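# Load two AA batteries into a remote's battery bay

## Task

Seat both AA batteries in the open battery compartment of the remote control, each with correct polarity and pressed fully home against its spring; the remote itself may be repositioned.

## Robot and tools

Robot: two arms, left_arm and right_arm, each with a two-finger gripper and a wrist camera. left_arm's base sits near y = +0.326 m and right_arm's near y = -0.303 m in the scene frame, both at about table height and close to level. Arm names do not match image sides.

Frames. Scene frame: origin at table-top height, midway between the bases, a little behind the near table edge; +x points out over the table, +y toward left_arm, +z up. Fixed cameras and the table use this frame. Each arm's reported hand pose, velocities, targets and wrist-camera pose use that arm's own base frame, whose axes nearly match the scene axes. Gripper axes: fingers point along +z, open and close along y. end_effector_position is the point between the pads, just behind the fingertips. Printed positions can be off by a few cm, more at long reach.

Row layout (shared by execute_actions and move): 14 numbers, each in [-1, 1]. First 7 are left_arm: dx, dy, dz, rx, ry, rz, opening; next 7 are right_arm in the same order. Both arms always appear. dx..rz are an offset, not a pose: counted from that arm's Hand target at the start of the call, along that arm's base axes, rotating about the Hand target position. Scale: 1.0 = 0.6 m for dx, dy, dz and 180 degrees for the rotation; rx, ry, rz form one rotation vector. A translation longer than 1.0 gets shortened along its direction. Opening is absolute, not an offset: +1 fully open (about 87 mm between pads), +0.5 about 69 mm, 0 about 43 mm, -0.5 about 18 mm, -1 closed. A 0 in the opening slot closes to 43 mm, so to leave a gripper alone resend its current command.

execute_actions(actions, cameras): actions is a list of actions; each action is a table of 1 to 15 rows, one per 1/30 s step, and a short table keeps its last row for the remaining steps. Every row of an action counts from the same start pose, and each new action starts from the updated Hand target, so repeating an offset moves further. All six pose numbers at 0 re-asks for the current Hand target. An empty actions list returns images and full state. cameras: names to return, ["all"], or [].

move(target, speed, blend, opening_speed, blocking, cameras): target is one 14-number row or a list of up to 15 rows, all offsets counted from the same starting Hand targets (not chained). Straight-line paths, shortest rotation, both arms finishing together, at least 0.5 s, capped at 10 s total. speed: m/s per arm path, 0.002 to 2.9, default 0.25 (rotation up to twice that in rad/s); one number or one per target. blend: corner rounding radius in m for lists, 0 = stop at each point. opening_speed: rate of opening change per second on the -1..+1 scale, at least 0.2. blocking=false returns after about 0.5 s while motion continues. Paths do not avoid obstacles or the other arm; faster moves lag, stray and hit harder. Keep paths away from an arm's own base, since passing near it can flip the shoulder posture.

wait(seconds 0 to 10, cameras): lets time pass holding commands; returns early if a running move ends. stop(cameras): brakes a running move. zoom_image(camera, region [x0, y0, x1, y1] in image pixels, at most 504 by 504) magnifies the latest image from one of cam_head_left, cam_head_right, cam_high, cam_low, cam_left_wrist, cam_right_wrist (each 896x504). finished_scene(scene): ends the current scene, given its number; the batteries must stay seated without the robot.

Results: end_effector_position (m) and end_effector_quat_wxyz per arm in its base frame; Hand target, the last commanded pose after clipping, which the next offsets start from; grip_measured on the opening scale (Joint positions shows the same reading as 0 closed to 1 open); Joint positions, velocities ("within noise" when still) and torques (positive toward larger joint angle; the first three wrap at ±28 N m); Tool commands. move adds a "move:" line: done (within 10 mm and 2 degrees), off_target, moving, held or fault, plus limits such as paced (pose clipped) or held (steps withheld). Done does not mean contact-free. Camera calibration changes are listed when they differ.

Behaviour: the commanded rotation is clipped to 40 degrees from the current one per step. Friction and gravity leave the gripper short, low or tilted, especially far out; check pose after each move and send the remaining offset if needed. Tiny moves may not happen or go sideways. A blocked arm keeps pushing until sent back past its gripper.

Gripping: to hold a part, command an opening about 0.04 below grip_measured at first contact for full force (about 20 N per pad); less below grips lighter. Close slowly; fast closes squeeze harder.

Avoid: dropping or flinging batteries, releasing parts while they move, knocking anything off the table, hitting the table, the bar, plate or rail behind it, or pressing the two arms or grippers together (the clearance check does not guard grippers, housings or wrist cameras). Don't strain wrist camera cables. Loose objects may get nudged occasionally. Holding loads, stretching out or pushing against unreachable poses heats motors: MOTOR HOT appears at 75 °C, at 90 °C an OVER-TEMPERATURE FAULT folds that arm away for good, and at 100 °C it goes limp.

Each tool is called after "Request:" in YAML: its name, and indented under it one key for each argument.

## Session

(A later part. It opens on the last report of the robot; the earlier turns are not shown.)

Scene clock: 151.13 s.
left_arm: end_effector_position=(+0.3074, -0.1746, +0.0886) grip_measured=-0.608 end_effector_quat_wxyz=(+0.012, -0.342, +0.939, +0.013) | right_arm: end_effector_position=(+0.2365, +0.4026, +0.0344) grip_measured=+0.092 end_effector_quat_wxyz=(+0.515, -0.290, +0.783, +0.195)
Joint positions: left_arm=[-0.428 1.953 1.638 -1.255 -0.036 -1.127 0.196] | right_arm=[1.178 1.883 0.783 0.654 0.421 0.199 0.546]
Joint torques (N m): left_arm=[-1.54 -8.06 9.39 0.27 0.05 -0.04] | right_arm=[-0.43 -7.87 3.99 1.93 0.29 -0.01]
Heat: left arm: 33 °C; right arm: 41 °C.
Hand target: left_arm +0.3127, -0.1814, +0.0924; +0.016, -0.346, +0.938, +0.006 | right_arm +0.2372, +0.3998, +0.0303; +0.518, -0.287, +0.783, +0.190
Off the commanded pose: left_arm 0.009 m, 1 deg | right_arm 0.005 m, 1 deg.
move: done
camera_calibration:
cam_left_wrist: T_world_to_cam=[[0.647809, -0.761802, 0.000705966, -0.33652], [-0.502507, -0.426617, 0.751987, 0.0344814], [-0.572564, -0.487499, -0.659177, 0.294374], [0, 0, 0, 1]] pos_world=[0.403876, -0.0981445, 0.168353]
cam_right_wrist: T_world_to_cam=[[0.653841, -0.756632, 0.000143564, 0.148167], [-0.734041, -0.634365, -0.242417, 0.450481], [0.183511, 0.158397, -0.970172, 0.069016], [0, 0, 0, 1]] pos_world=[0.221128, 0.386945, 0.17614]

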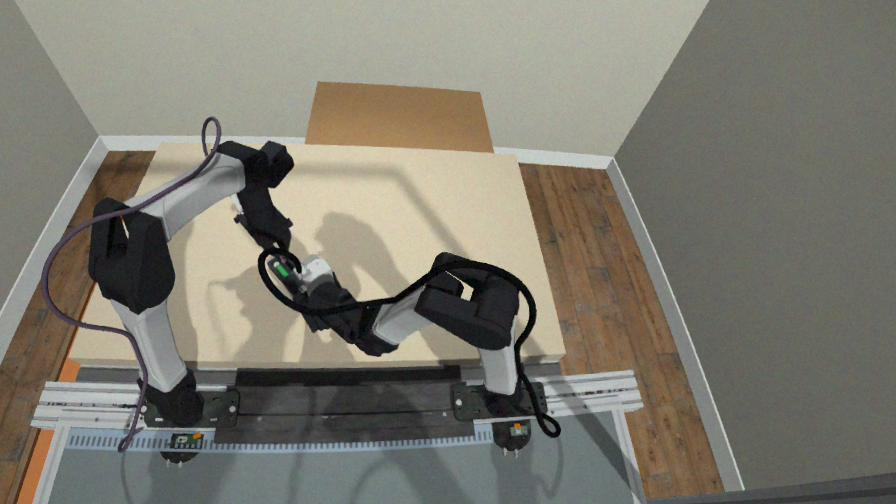

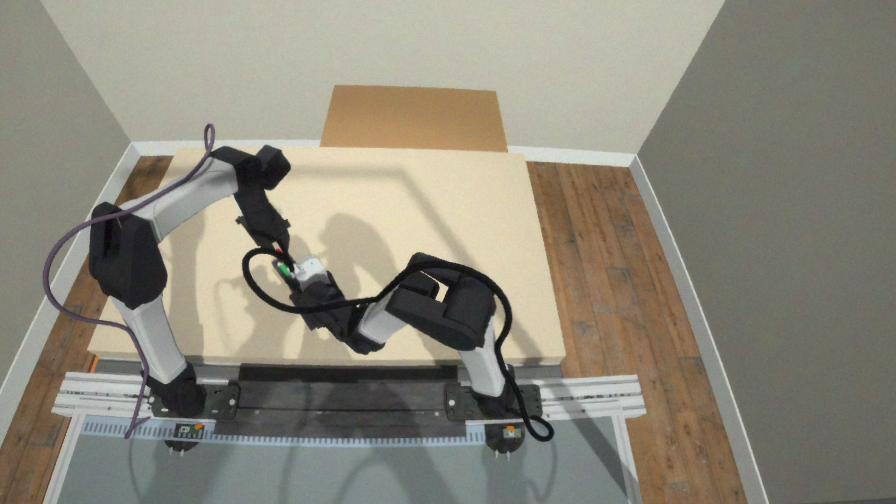

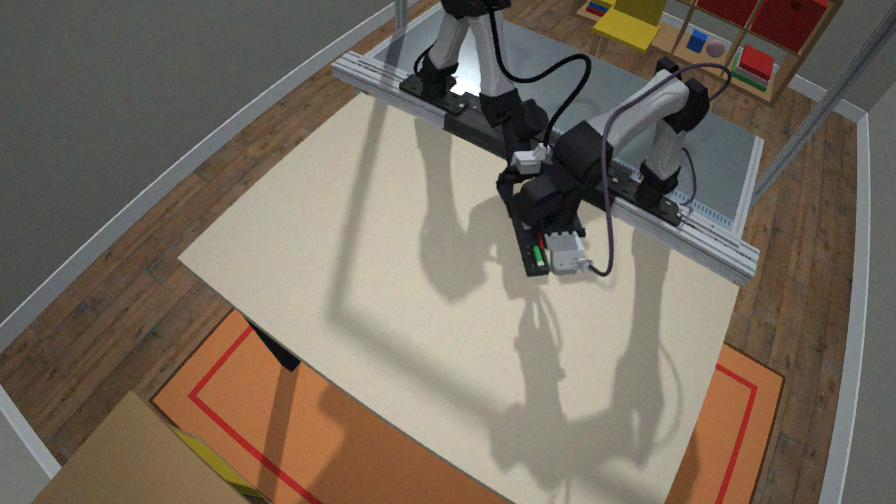

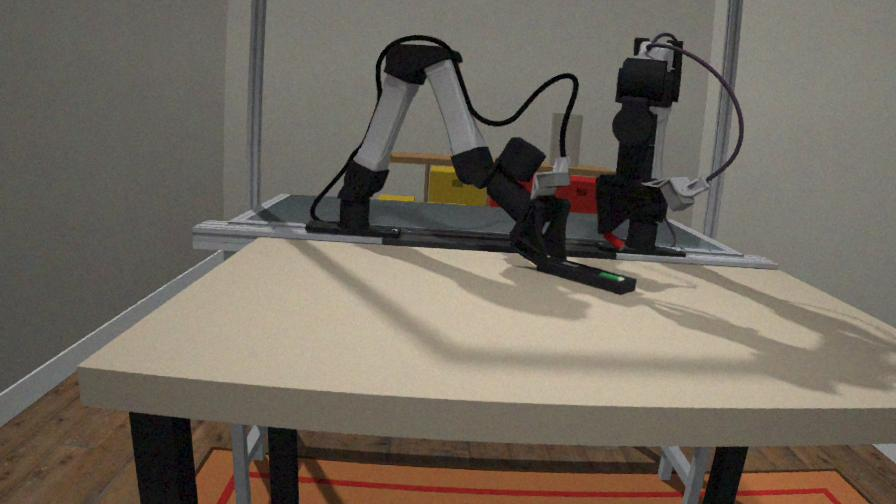

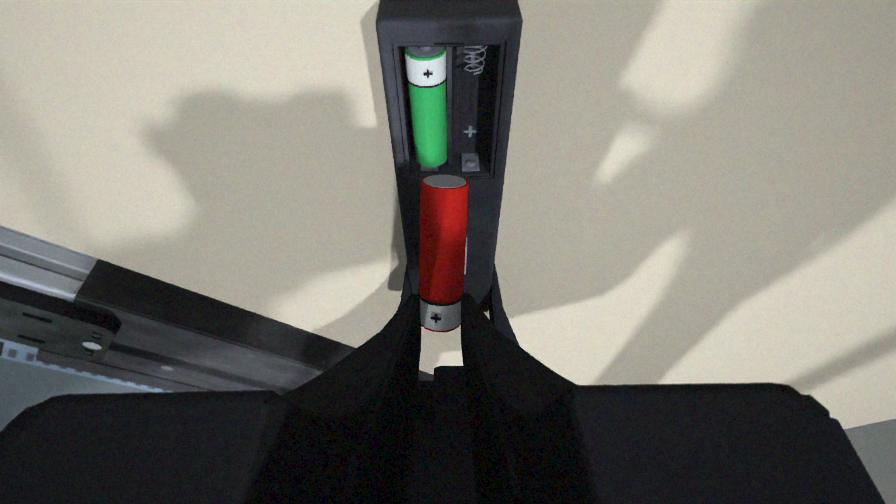

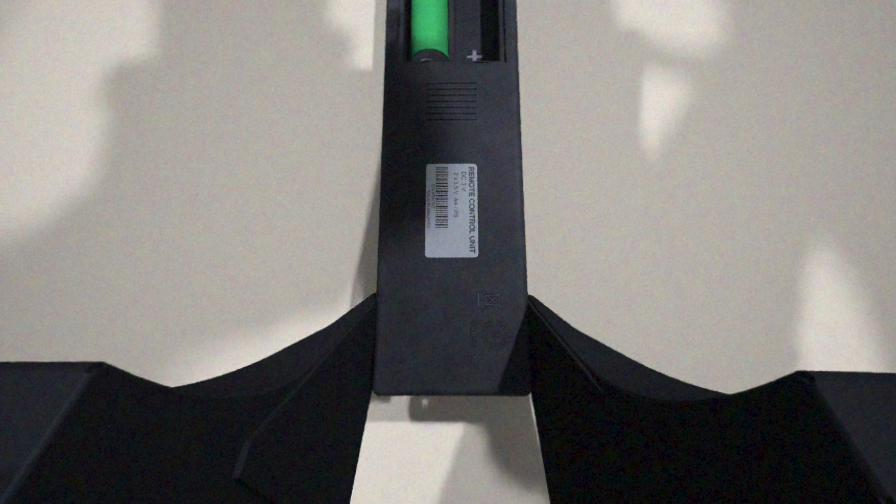

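Request:
move:
  target: [0.012,-0.004,-0.055,0,0,0,-0.68,0,0,0,0,0,0,0.04]
  speed: 0.08
  cameras: ["cam_left_wrist"]

Request:
zoom_image:
  camera: "cam_left_wrist"
  region: [340, 60, 560, 340]

Scene clock: 152.90 s.
left_arm: end_effector_position=(+0.3182, -0.1795, +0.0633) grip_measured=-0.608 end_effector_quat_wxyz=(+0.016, -0.343, +0.939, +0.010) | right_arm: end_effector_position=(+0.2365, +0.4026, +0.0344) grip_measured=+0.092 end_effector_quat_wxyz=(+0.515, -0.290, +0.783, +0.195)
Joint positions: left_arm=[-0.428 2.003 1.607 -1.166 -0.036 -1.127 0.196] | right_arm=[1.178 1.883 0.783 0.654 0.421 0.199 0.546]
Joint torques (N m): left_arm=[-1.43 -8.69 6.19 0.52 0.02 -0.01] | right_arm=[-0.4 -7.86 4 1.92 0.29 -0.01]
Heat: left arm: 33 °C; right arm: 41 °C.
Hand target: left_arm +0.3199, -0.1838, +0.0594; +0.016, -0.346, +0.938, +0.006 | right_arm +0.2372, +0.3998, +0.0303; +0.518, -0.287, +0.783, +0.190
Off the commanded pose: left_arm 0.006 m, 1 deg | right_arm 0.005 m, 1 deg.
move: done
camera_calibration:
cam_left_wrist: T_world_to_cam=[[0.64805, -0.761549, 0.00862326, -0.347746], [-0.508339, -0.424091, 0.749492, 0.0593399], [-0.567118, -0.490092, -0.661957, 0.27938], [0, 0, 0, 1]] pos_world=[0.413963, -0.102738, 0.143462]
Images, in order (width x height): cam_left_wrist 896x504.

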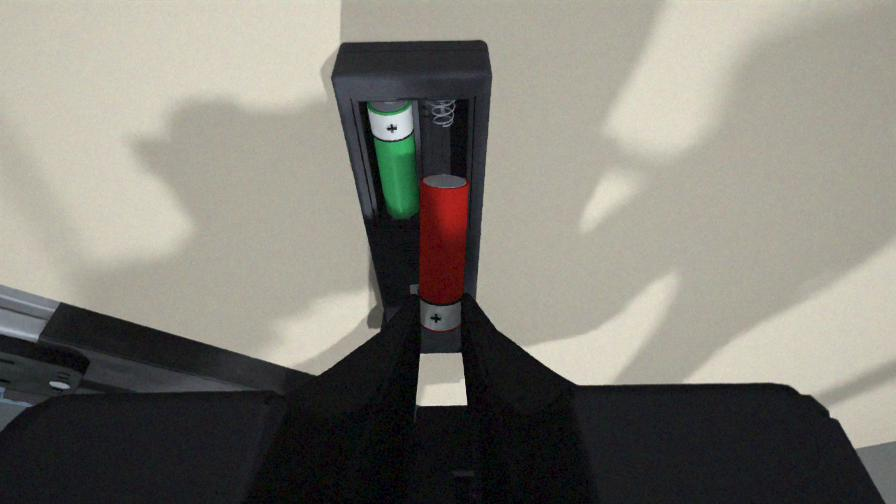

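Scaled by 1.800 from the camera's 896x504 image, which has a finer 1280x720 frame.

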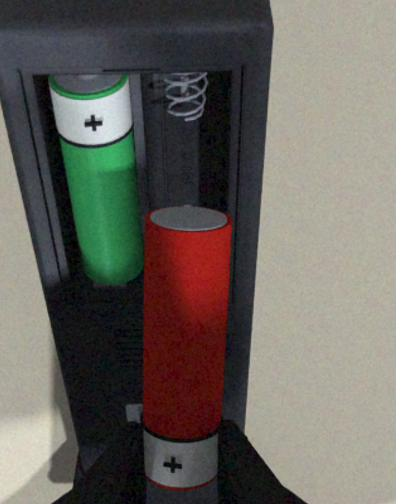

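Request:
move:
  target:
    - [-0.004,-0.006,-0.028,0,0,0.0111,-0.68,0,0,0,0,0,0,0.04]
  speed: 0.05
  cameras: ["cam_left_wrist","cam_low"]

Request:
zoom_image:
  camera: "cam_left_wrist"
  region: [340, 90, 560, 340]

Request:
zoom_image:
  camera: "cam_low"
  region: [560, 220, 680, 310]

Scene clock: 154.53 s.
left_arm: end_effector_position=(+0.3173, -0.1823, +0.0480) grip_measured=-0.608 end_effector_quat_wxyz=(+0.017, -0.360, +0.933, +0.008) | right_arm: end_effector_position=(+0.2365, +0.4026, +0.0344) grip_measured=+0.092 end_effector_quat_wxyz=(+0.515, -0.290, +0.783, +0.195)
Joint positions: left_arm=[-0.434 2.006 1.55 -1.103 -0.036 -1.169 0.196] | right_arm=[1.178 1.883 0.783 0.654 0.421 0.199 0.546]
Joint torques (N m): left_arm=[-1.77 -8.43 6.01 0.51 0.01 -0.08] | right_arm=[-0.42 -7.87 4 1.92 0.29 -0.01]
Heat: left arm: 33 °C; right arm: 41 °C.
Hand target: left_arm +0.3176, -0.1874, +0.0426; +0.016, -0.362, +0.932, +0.006 | right_arm +0.2372, +0.3998, +0.0303; +0.518, -0.287, +0.783, +0.190
Off the commanded pose: left_arm 0.007 m, 0 deg | right_arm 0.005 m, 1 deg.
move: done
camera_calibration:
cam_left_wrist: T_world_to_cam=[[0.675188, -0.737518, 0.0137065, -0.353737], [-0.496138, -0.440301, 0.748319, 0.0623402], [-0.545864, -0.512057, -0.663197, 0.256738], [0, 0, 0, 1]] pos_world=[0.409913, -0.101975, 0.128466]
Images, in order (width x height): cam_low 896x504, cam_left_wrist 896x504.

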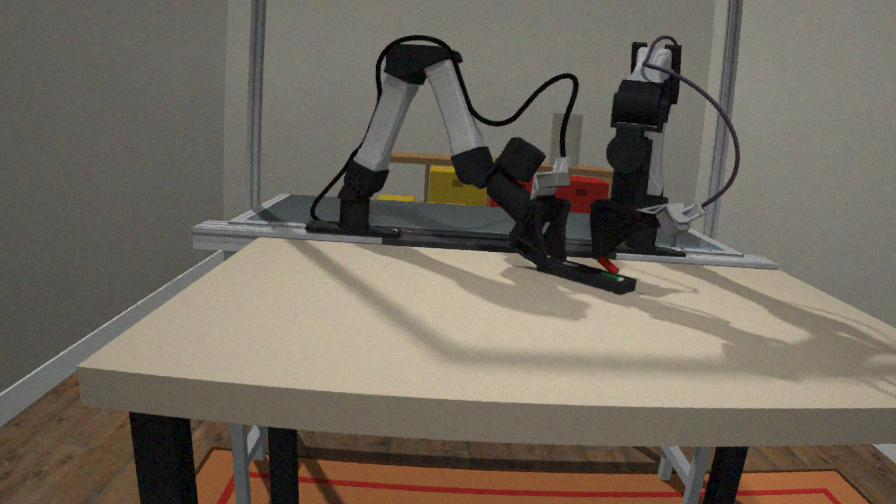

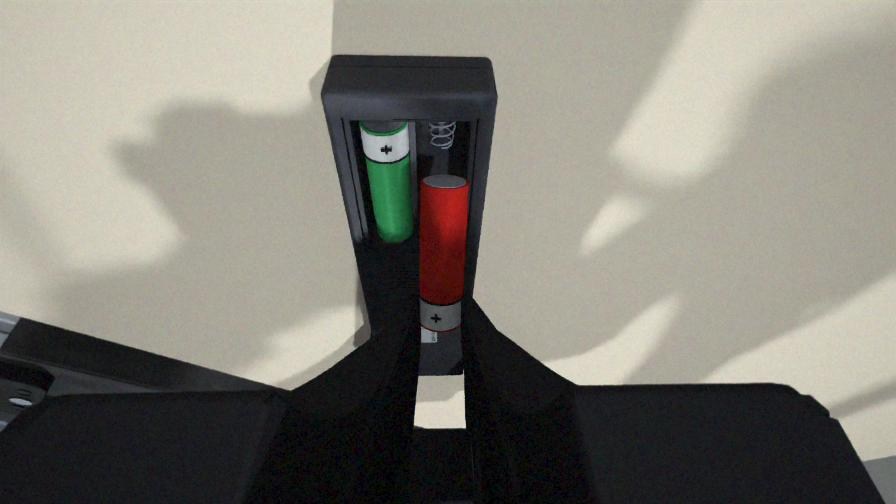

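Scaled by 2.016 from the camera's 896x504 image, which has a finer 1280x720 frame.

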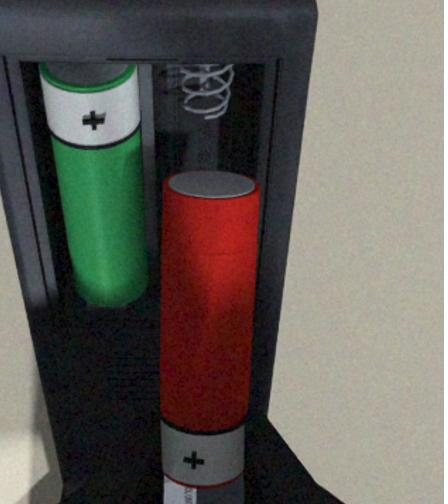

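Scaled by 4.200 from the camera's 896x504 image, which has a finer 1280x720 frame.

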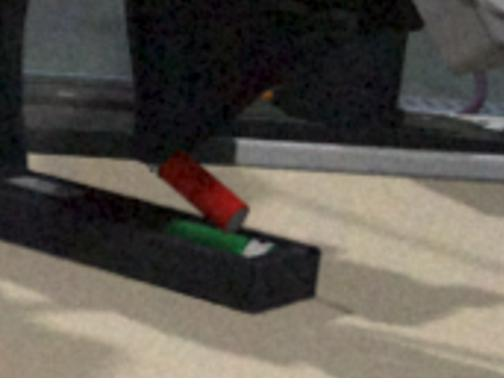

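Request:
move:
  target:
    - [0.000,-0.001,-0.027,0.018,-0.021,0,-0.68,0,0,0,0,0,0,0.04]
  speed: 0.05
  cameras: ["cam_left_wrist","cam_low"]

Request:
zoom_image:
  camera: "cam_left_wrist"
  region: [340, 90, 560, 340]

Request:
zoom_image:
  camera: "cam_low"
  region: [560, 220, 680, 310]

Scene clock: 156.17 s.
left_arm: end_effector_position=(+0.3145, -0.1853, +0.0269) grip_measured=-0.608 end_effector_quat_wxyz=(+0.045, -0.358, +0.932, +0.023) | right_arm: end_effector_position=(+0.2365, +0.4026, +0.0344) grip_measured=+0.092 end_effector_quat_wxyz=(+0.515, -0.290, +0.783, +0.195)
Joint positions: left_arm=[-0.474 2.006 1.471 -1.01 -0.098 -1.206 0.196] | right_arm=[1.178 1.883 0.783 0.654 0.421 0.199 0.546]
Joint torques (N m): left_arm=[-1.69 -9.65 5.82 0.57 -0.2 -0.05] | right_arm=[-0.42 -7.86 4 1.93 0.29 0]
Heat: left arm: 33 °C; right arm: 41 °C.
Hand target: left_arm +0.3174, -0.1880, +0.0263; +0.057, -0.362, +0.930, +0.020 | right_arm +0.2372, +0.3998, +0.0303; +0.518, -0.287, +0.783, +0.190
Off the commanded pose: left_arm 0.004 m, 1 deg | right_arm 0.005 m, 1 deg.
move: done
camera_calibration:
cam_left_wrist: T_world_to_cam=[[0.673585, -0.739085, 0.00603043, -0.3534], [-0.527181, -0.47471, 0.704791, 0.0800097], [-0.518038, -0.477916, -0.70939, 0.238442], [0, 0, 0, 1]] pos_world=[0.403747, -0.109256, 0.114889]
Images, in order (width x height): cam_low 896x504, cam_left_wrist 896x504.

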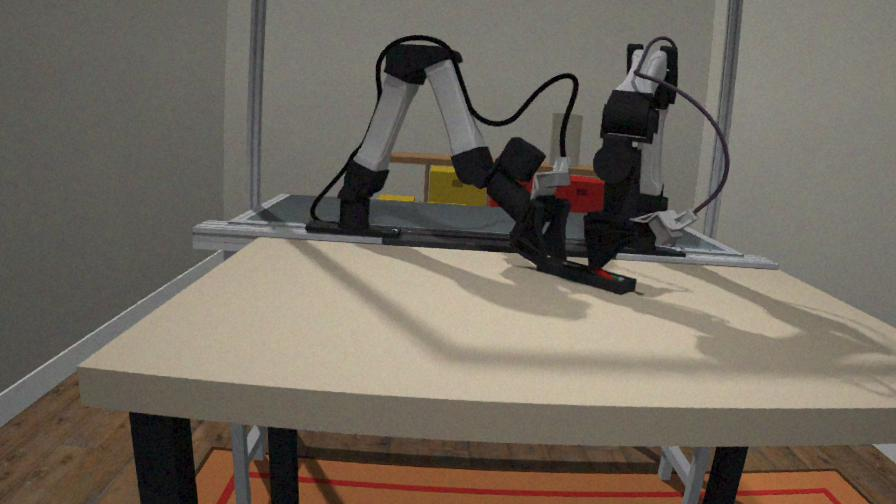

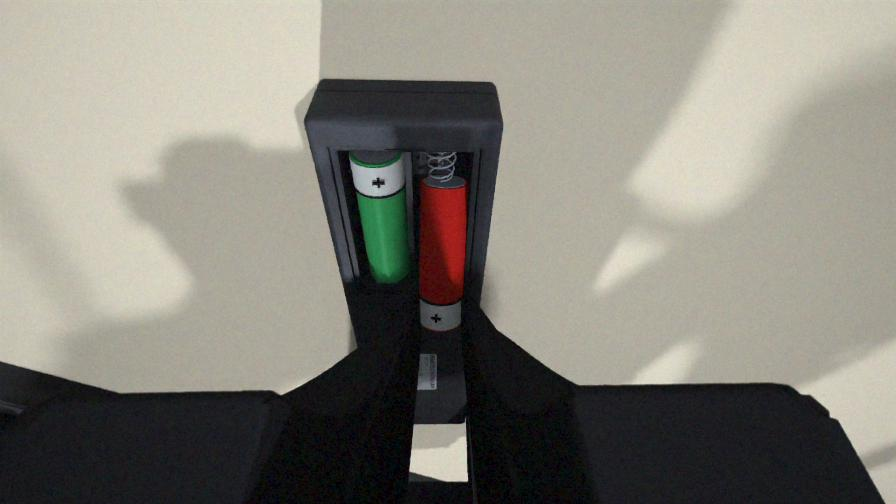

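Scaled by 2.016 from the camera's 896x504 image, which has a finer 1280x720 frame.

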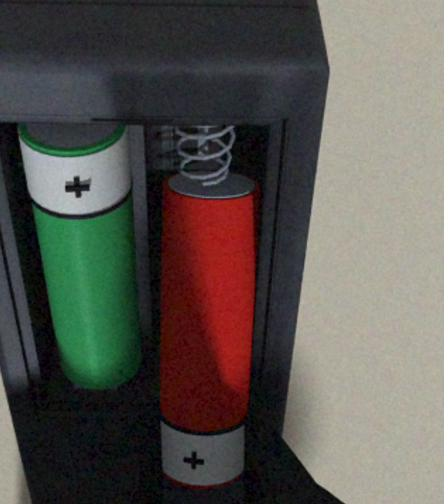

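Scaled by 4.200 from the camera's 896x504 image, which has a finer 1280x720 frame.

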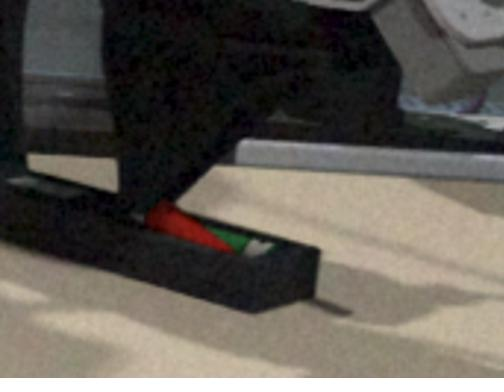

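Request:
move:
  target:
    - [0.022,0.021,0.003,0,0,0,-0.72,0,0,0,0,0,0,0.04]
  speed: 0.04
  cameras: ["cam_left_wrist","cam_low"]

Request:
zoom_image:
  camera: "cam_left_wrist"
  region: [340, 90, 560, 340]

Request:
zoom_image:
  camera: "cam_low"
  region: [560, 220, 680, 310]

Scene clock: 157.43 s.
left_arm: end_effector_position=(+0.3170, -0.1801, +0.0272) grip_measured=-0.608 end_effector_quat_wxyz=(+0.040, -0.361, +0.932, +0.020) | right_arm: end_effector_position=(+0.2365, +0.4026, +0.0344) grip_measured=+0.092 end_effector_quat_wxyz=(+0.515, -0.290, +0.783, +0.195)
Joint positions: left_arm=[-0.453 2.006 1.471 -1.01 -0.086 -1.19 0.196] | right_arm=[1.178 1.883 0.783 0.654 0.421 0.199 0.546]
Joint torques (N m): left_arm=[0.55 -8.12 8.81 0.48 -0.31 0.28] | right_arm=[-0.4 -7.86 4.01 1.93 0.29 -0.02]
Heat: left arm: 33 °C; right arm: 41 °C.
Hand target: left_arm +0.3306, -0.1754, +0.0281; +0.057, -0.362, +0.930, +0.020 | right_arm +0.2372, +0.3998, +0.0303; +0.518, -0.287, +0.783, +0.190
Off the commanded pose: left_arm 0.014 m, 2 deg | right_arm 0.005 m, 1 deg.
move: off_target (left_arm)
camera_calibration:
cam_left_wrist: T_world_to_cam=[[0.677115, -0.735826, 0.00869382, -0.35173], [-0.520386, -0.470445, 0.712657, 0.0819807], [-0.520301, -0.487075, -0.701459, 0.241261], [0, 0, 0, 1]] pos_world=[0.406352, -0.102733, 0.113869]
Images, in order (width x height): cam_low 896x504, cam_left_wrist 896x504.

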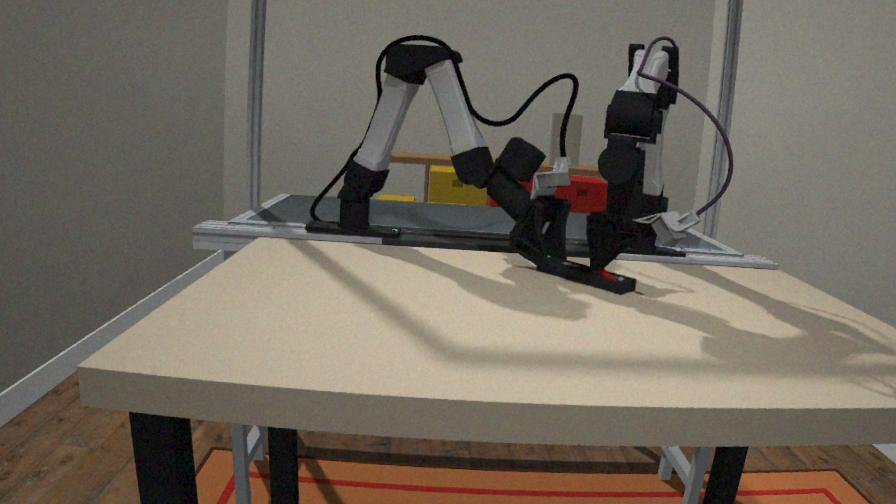

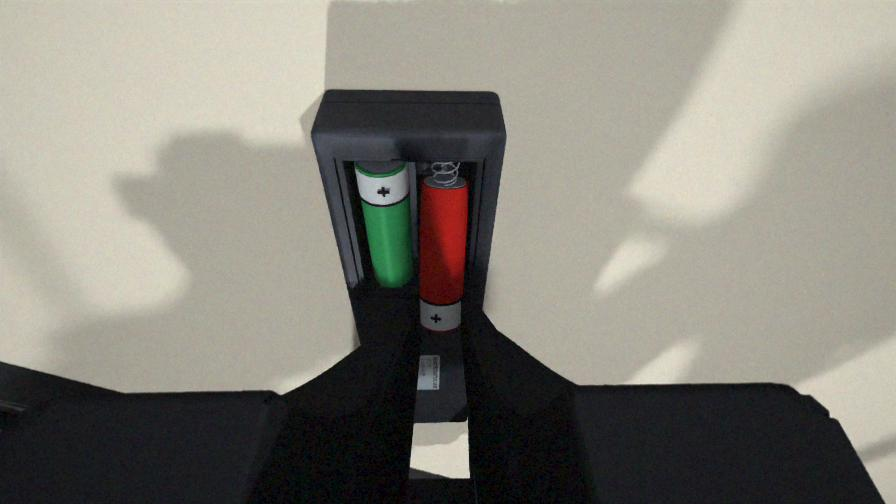

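Scaled by 2.016 from the camera's 896x504 image, which has a finer 1280x720 frame.

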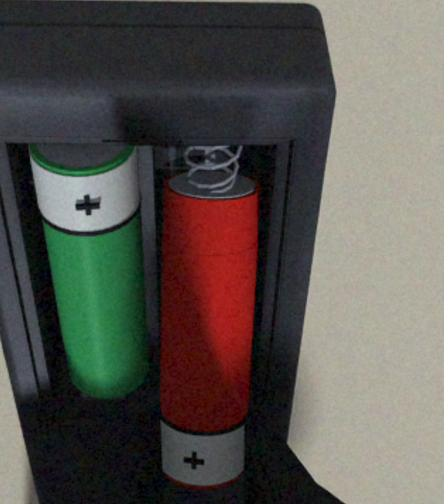

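Scaled by 4.200 from the camera's 896x504 image, which has a finer 1280x720 frame.

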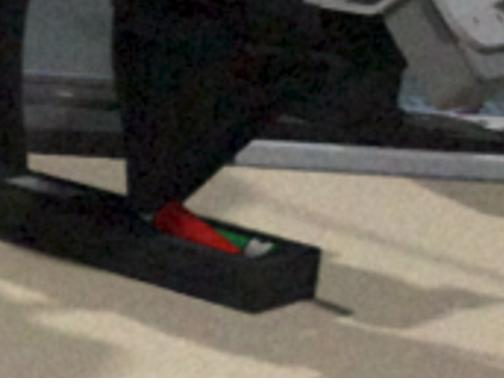

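Request:
move:
  target:
    - [0.013,0.011,0.0,0,0,0,-0.75,0,0,0,0,0,0,0.04]
  speed: 0.04
  cameras: ["cam_left_wrist","cam_low"]

Request:
zoom_image:
  camera: "cam_left_wrist"
  region: [340, 90, 560, 340]

Request:
zoom_image:
  camera: "cam_low"
  region: [560, 220, 680, 310]

Scene clock: 158.57 s.
left_arm: end_effector_position=(+0.3194, -0.1781, +0.0280) grip_measured=-0.608 end_effector_quat_wxyz=(+0.030, -0.358, +0.933, +0.015) | right_arm: end_effector_position=(+0.2368, +0.4033, +0.0343) grip_measured=+0.092 end_effector_quat_wxyz=(+0.516, -0.290, +0.782, +0.196)
Joint positions: left_arm=[-0.435 2.018 1.49 -1.023 -0.063 -1.166 0.196] | right_arm=[1.178 1.886 0.783 0.66 0.421 0.199 0.546]
Joint torques (N m): left_arm=[1.13 -8.09 9.14 0.52 -0.49 0.27] | right_arm=[-0.42 -8.2 4 1.87 0.29 -0.01]
Heat: left arm: 33 °C; right arm: 41 °C.
Hand target: left_arm +0.3385, -0.1688, +0.0282; +0.057, -0.362, +0.930, +0.020 | right_arm +0.2372, +0.3998, +0.0303; +0.518, -0.287, +0.783, +0.190
Off the commanded pose: left_arm 0.021 m, 3 deg | right_arm 0.005 m, 1 deg.
move: off_target (left_arm)
camera_calibration:
cam_left_wrist: T_world_to_cam=[[0.672466, -0.740063, 0.0098086, -0.351215], [-0.511314, -0.454948, 0.729095, 0.0829318], [-0.535114, -0.495307, -0.684342, 0.246869], [0, 0, 0, 1]] pos_world=[0.410687, -0.0999153, 0.111922]
Images, in order (width x height): cam_low 896x504, cam_left_wrist 896x504.

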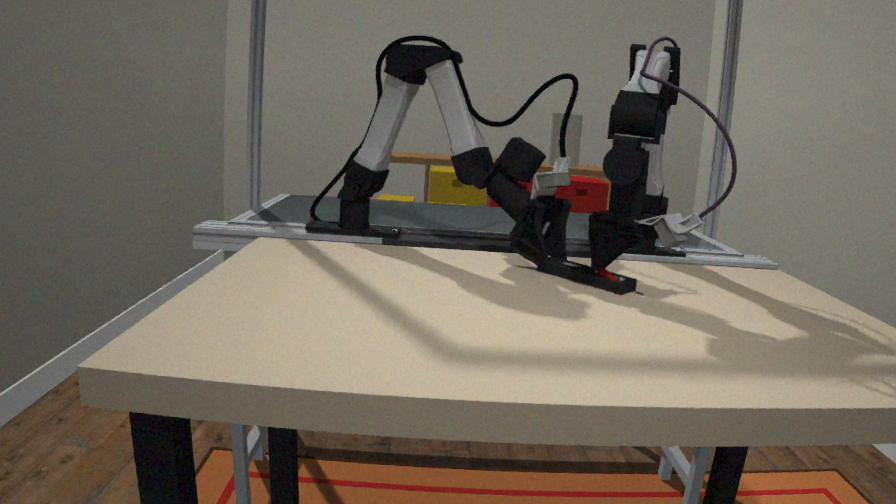

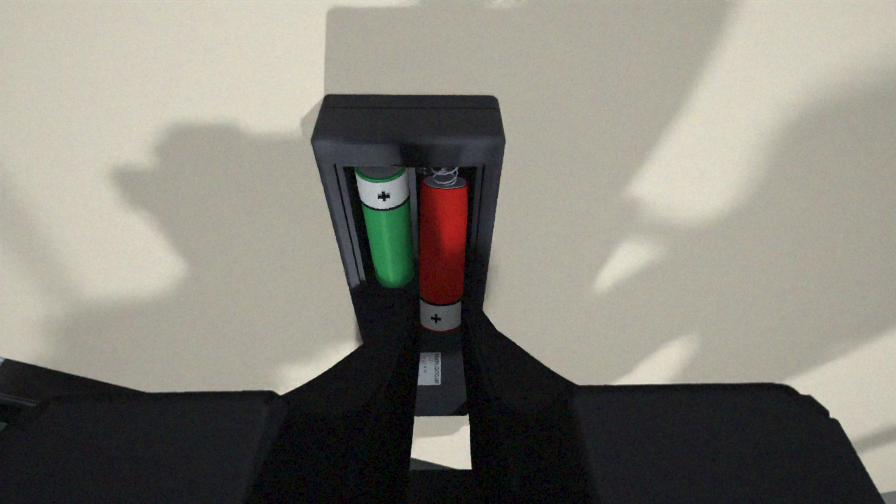

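Scaled by 2.016 from the camera's 896x504 image, which has a finer 1280x720 frame.

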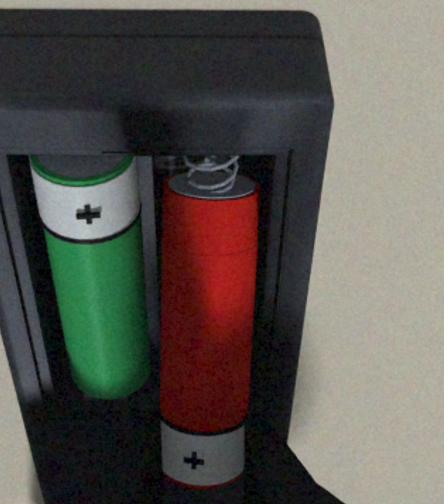

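Scaled by 4.200 from the camera's 896x504 image, which has a finer 1280x720 frame.

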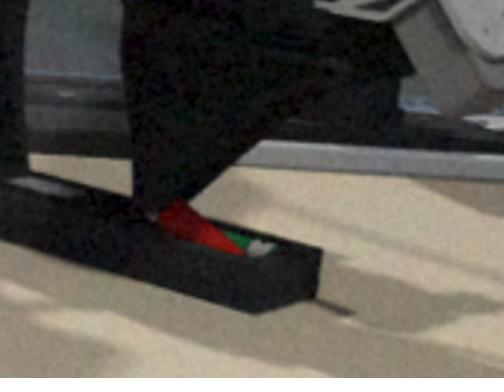

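Request:
move:
  target:
    - [0.012,0.010,-0.004,0.0,0.0,0,-0.78,0,0,0,0,0,0,0.02]
  speed: 0.04
  cameras: ["cam_left_wrist","cam_low"]

Request:
zoom_image:
  camera: "cam_left_wrist"
  region: [340, 90, 560, 340]

Request:
zoom_image:
  camera: "cam_low"
  region: [560, 220, 680, 310]

Scene clock: 159.67 s.
left_arm: end_effector_position=(+0.3213, -0.1767, +0.0282) grip_measured=-0.608 end_effector_quat_wxyz=(+0.019, -0.355, +0.935, +0.010) | right_arm: end_effector_position=(+0.2368, +0.4034, +0.0346) grip_measured=+0.092 end_effector_quat_wxyz=(+0.516, -0.289, +0.782, +0.196)
Joint positions: left_arm=[-0.419 2.031 1.507 -1.034 -0.042 -1.145 0.196] | right_arm=[1.178 1.886 0.783 0.662 0.421 0.199 0.546]
Joint torques (N m): left_arm=[1.7 -7.94 9.09 0.63 -0.68 0.26] | right_arm=[-0.4 -8.14 3.96 1.86 0.3 -0.01]
Heat: left arm: 33 °C; right arm: 41 °C.
Hand target: left_arm +0.3458, -0.1628, +0.0258; +0.057, -0.362, +0.930, +0.020 | right_arm +0.2372, +0.3998, +0.0303; +0.518, -0.287, +0.783, +0.190
Off the commanded pose: left_arm 0.028 m, 5 deg | right_arm 0.006 m, 1 deg.
move: off_target (left_arm)
camera_calibration:
cam_left_wrist: T_world_to_cam=[[0.668143, -0.743962, 0.010269, -0.350701], [-0.501659, -0.440255, 0.744657, 0.0834371], [-0.549476, -0.502689, -0.667368, 0.251596], [0, 0, 0, 1]] pos_world=[0.414421, -0.0976998, 0.109377]
Images, in order (width x height): cam_low 896x504, cam_left_wrist 896x504.

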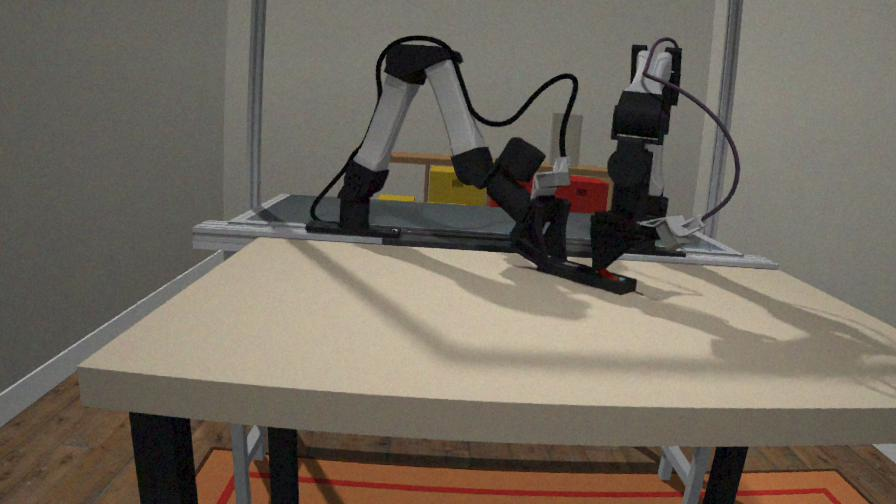

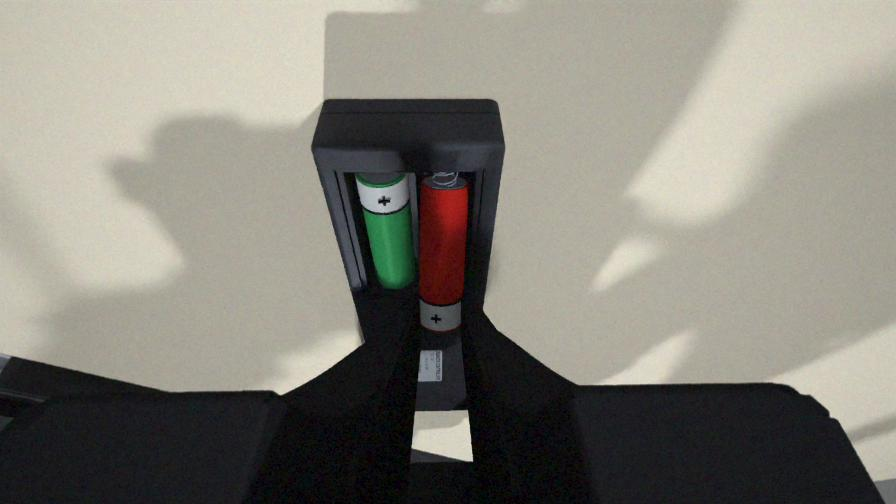

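Scaled by 2.016 from the camera's 896x504 image, which has a finer 1280x720 frame.

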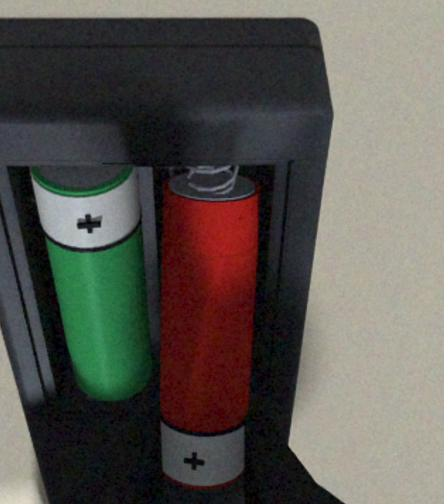

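Scaled by 4.200 from the camera's 896x504 image, which has a finer 1280x720 frame.

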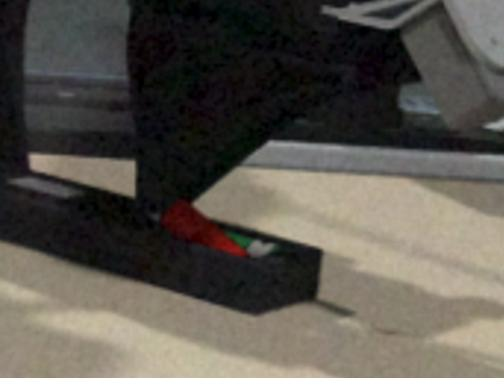

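Request:
move:
  target:
    - [0.012,0.010,-0.016,0.025,-0.029,0,-0.8,0,0,0,0,0,0,0.02]
  speed: 0.04
  cameras: ["cam_left_wrist","cam_low"]

Request:
zoom_image:
  camera: "cam_left_wrist"
  region: [340, 110, 560, 340]

Request:
zoom_image:
  camera: "cam_low"
  region: [560, 220, 680, 310]

Scene clock: 161.80 s.
left_arm: end_effector_position=(+0.3229, -0.1761, +0.0232) grip_measured=-0.607 end_effector_quat_wxyz=(+0.039, -0.347, +0.937, +0.022) | right_arm: end_effector_position=(+0.2370, +0.4044, +0.0344) grip_measured=+0.092 end_effector_quat_wxyz=(+0.518, -0.289, +0.781, +0.198)
Joint positions: left_arm=[-0.437 2.031 1.492 -1.008 -0.086 -1.145 0.196] | right_arm=[1.178 1.891 0.783 0.671 0.42 0.199 0.546]
Joint torques (N m): left_arm=[0.76 -9.61 5.3 1.17 -1.31 0.01] | right_arm=[-0.39 -8.59 3.97 1.78 0.3 -0.01]
Heat: left arm: 34 °C; right arm: 41 °C.
Hand target: left_arm +0.3529, -0.1569, +0.0163; +0.113, -0.360, +0.925, +0.040 | right_arm +0.2372, +0.3998, +0.0302; +0.518, -0.287, +0.783, +0.190
Off the commanded pose: left_arm 0.036 m, 9 deg | right_arm 0.006 m, 1 deg.
move: off_target (left_arm)
camera_calibration:
cam_left_wrist: T_world_to_cam=[[0.654843, -0.755761, 0.00255421, -0.348887], [-0.530136, -0.456933, 0.71426, 0.0952132], [-0.538643, -0.469083, -0.699875, 0.252586], [0, 0, 0, 1]] pos_world=[0.414996, -0.101685, 0.109663]
Images, in order (width x height): cam_low 896x504, cam_left_wrist 896x504.

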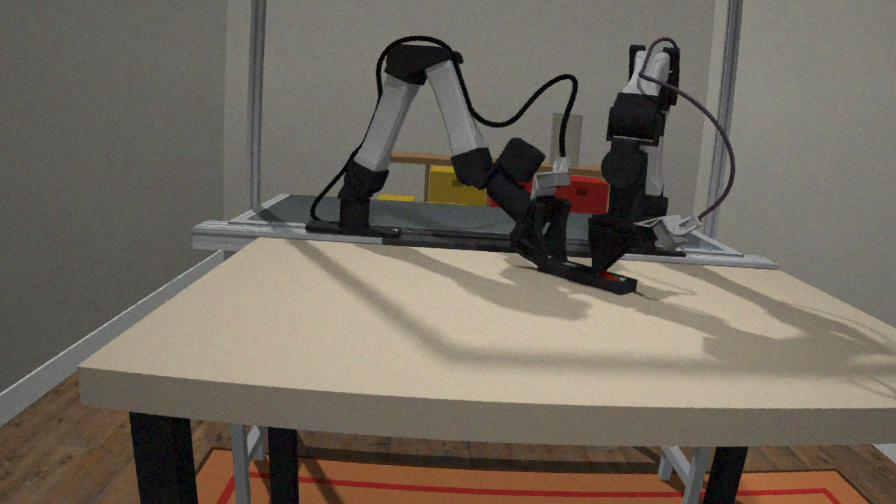

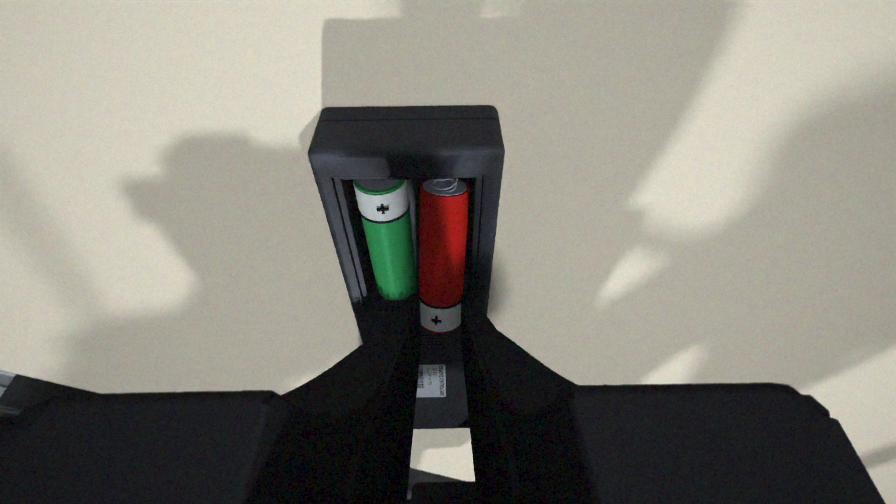

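Scaled by 2.191 from the camera's 896x504 image, which has a finer 1280x720 frame.

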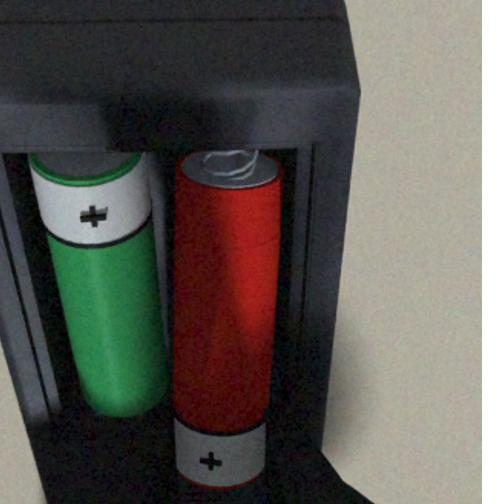

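Scaled by 4.200 from the camera's 896x504 image, which has a finer 1280x720 frame.

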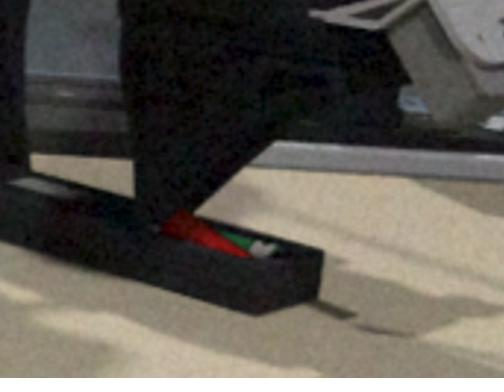

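Request:
move:
  target:
    - [0.012,0.010,-0.010,0.012,-0.014,0,-0.85,0,0,0,0,0,0,0.02]
  speed: 0.04
  cameras: ["cam_left_wrist","cam_low"]

Request:
zoom_image:
  camera: "cam_left_wrist"
  region: [340, 110, 560, 340]

Request:
zoom_image:
  camera: "cam_low"
  region: [560, 220, 680, 310]

Scene clock: 163.30 s.
left_arm: end_effector_position=(+0.3241, -0.1744, +0.0186) grip_measured=-0.607 end_effector_quat_wxyz=(+0.051, -0.343, +0.937, +0.028) | right_arm: end_effector_position=(+0.2374, +0.4050, +0.0346) grip_measured=+0.092 end_effector_quat_wxyz=(+0.519, -0.289, +0.779, +0.199)
Joint positions: left_arm=[-0.445 2.031 1.475 -0.984 -0.112 -1.145 0.196] | right_arm=[1.178 1.893 0.783 0.678 0.42 0.196 0.546]
Joint torques (N m): left_arm=[1.2 -9.59 4.88 1.37 -1.54 0.02] | right_arm=[-0.42 -8.94 3.93 1.71 0.3 0.03]
Heat: left arm: 34 °C; right arm: 41 °C.
Hand target: left_arm +0.3601, -0.1508, +0.0102; +0.141, -0.358, +0.922, +0.050 | right_arm +0.2372, +0.3998, +0.0303; +0.518, -0.287, +0.783, +0.190
Off the commanded pose: left_arm 0.044 m, 11 deg | right_arm 0.007 m, 1 deg.
move: off_target (left_arm)
camera_calibration:
cam_left_wrist: T_world_to_cam=[[0.649844, -0.760066, -0.001741, -0.347463], [-0.545823, -0.468261, 0.694844, 0.103454], [-0.528943, -0.45059, -0.719158, 0.251271], [0, 0, 0, 1]] pos_world=[0.415173, -0.102431, 0.108214]
Images, in order (width x height): cam_low 896x504, cam_left_wrist 896x504.

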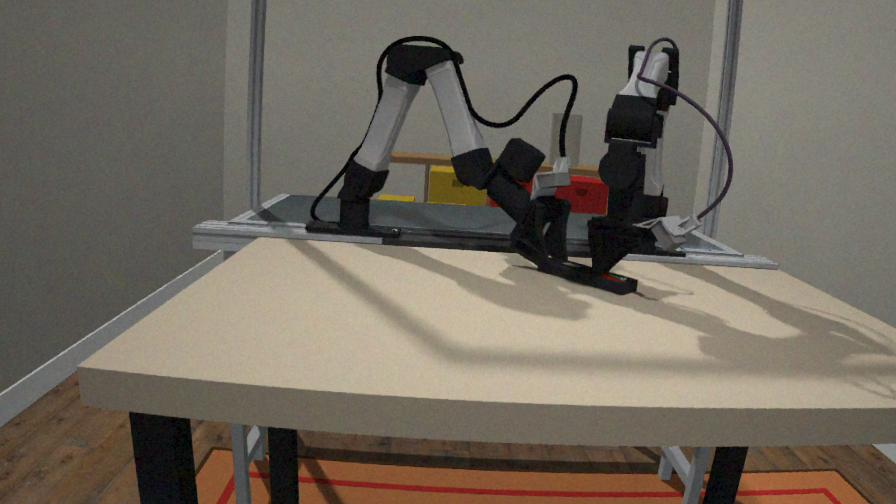

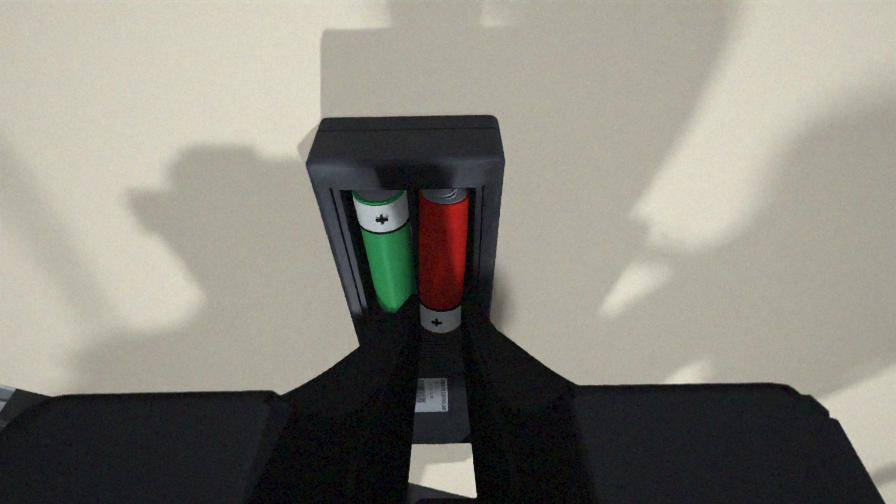

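Scaled by 2.191 from the camera's 896x504 image, which has a finer 1280x720 frame.

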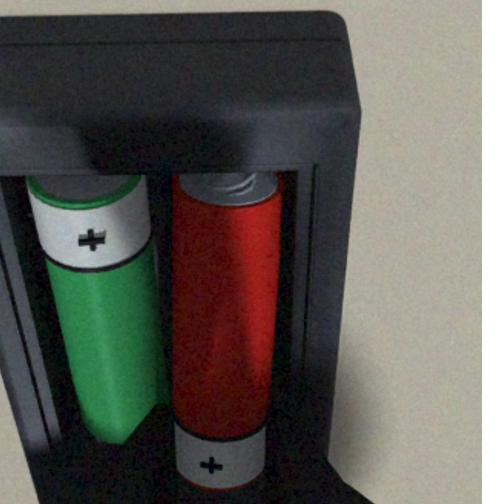

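Scaled by 4.200 from the camera's 896x504 image, which has a finer 1280x720 frame.

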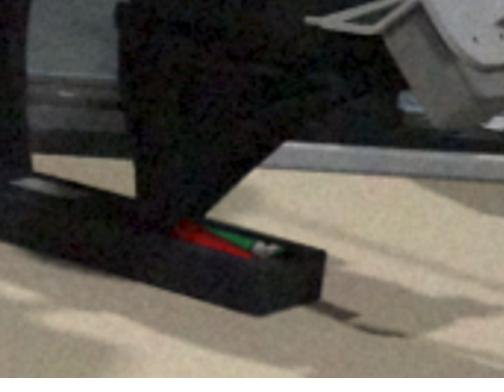

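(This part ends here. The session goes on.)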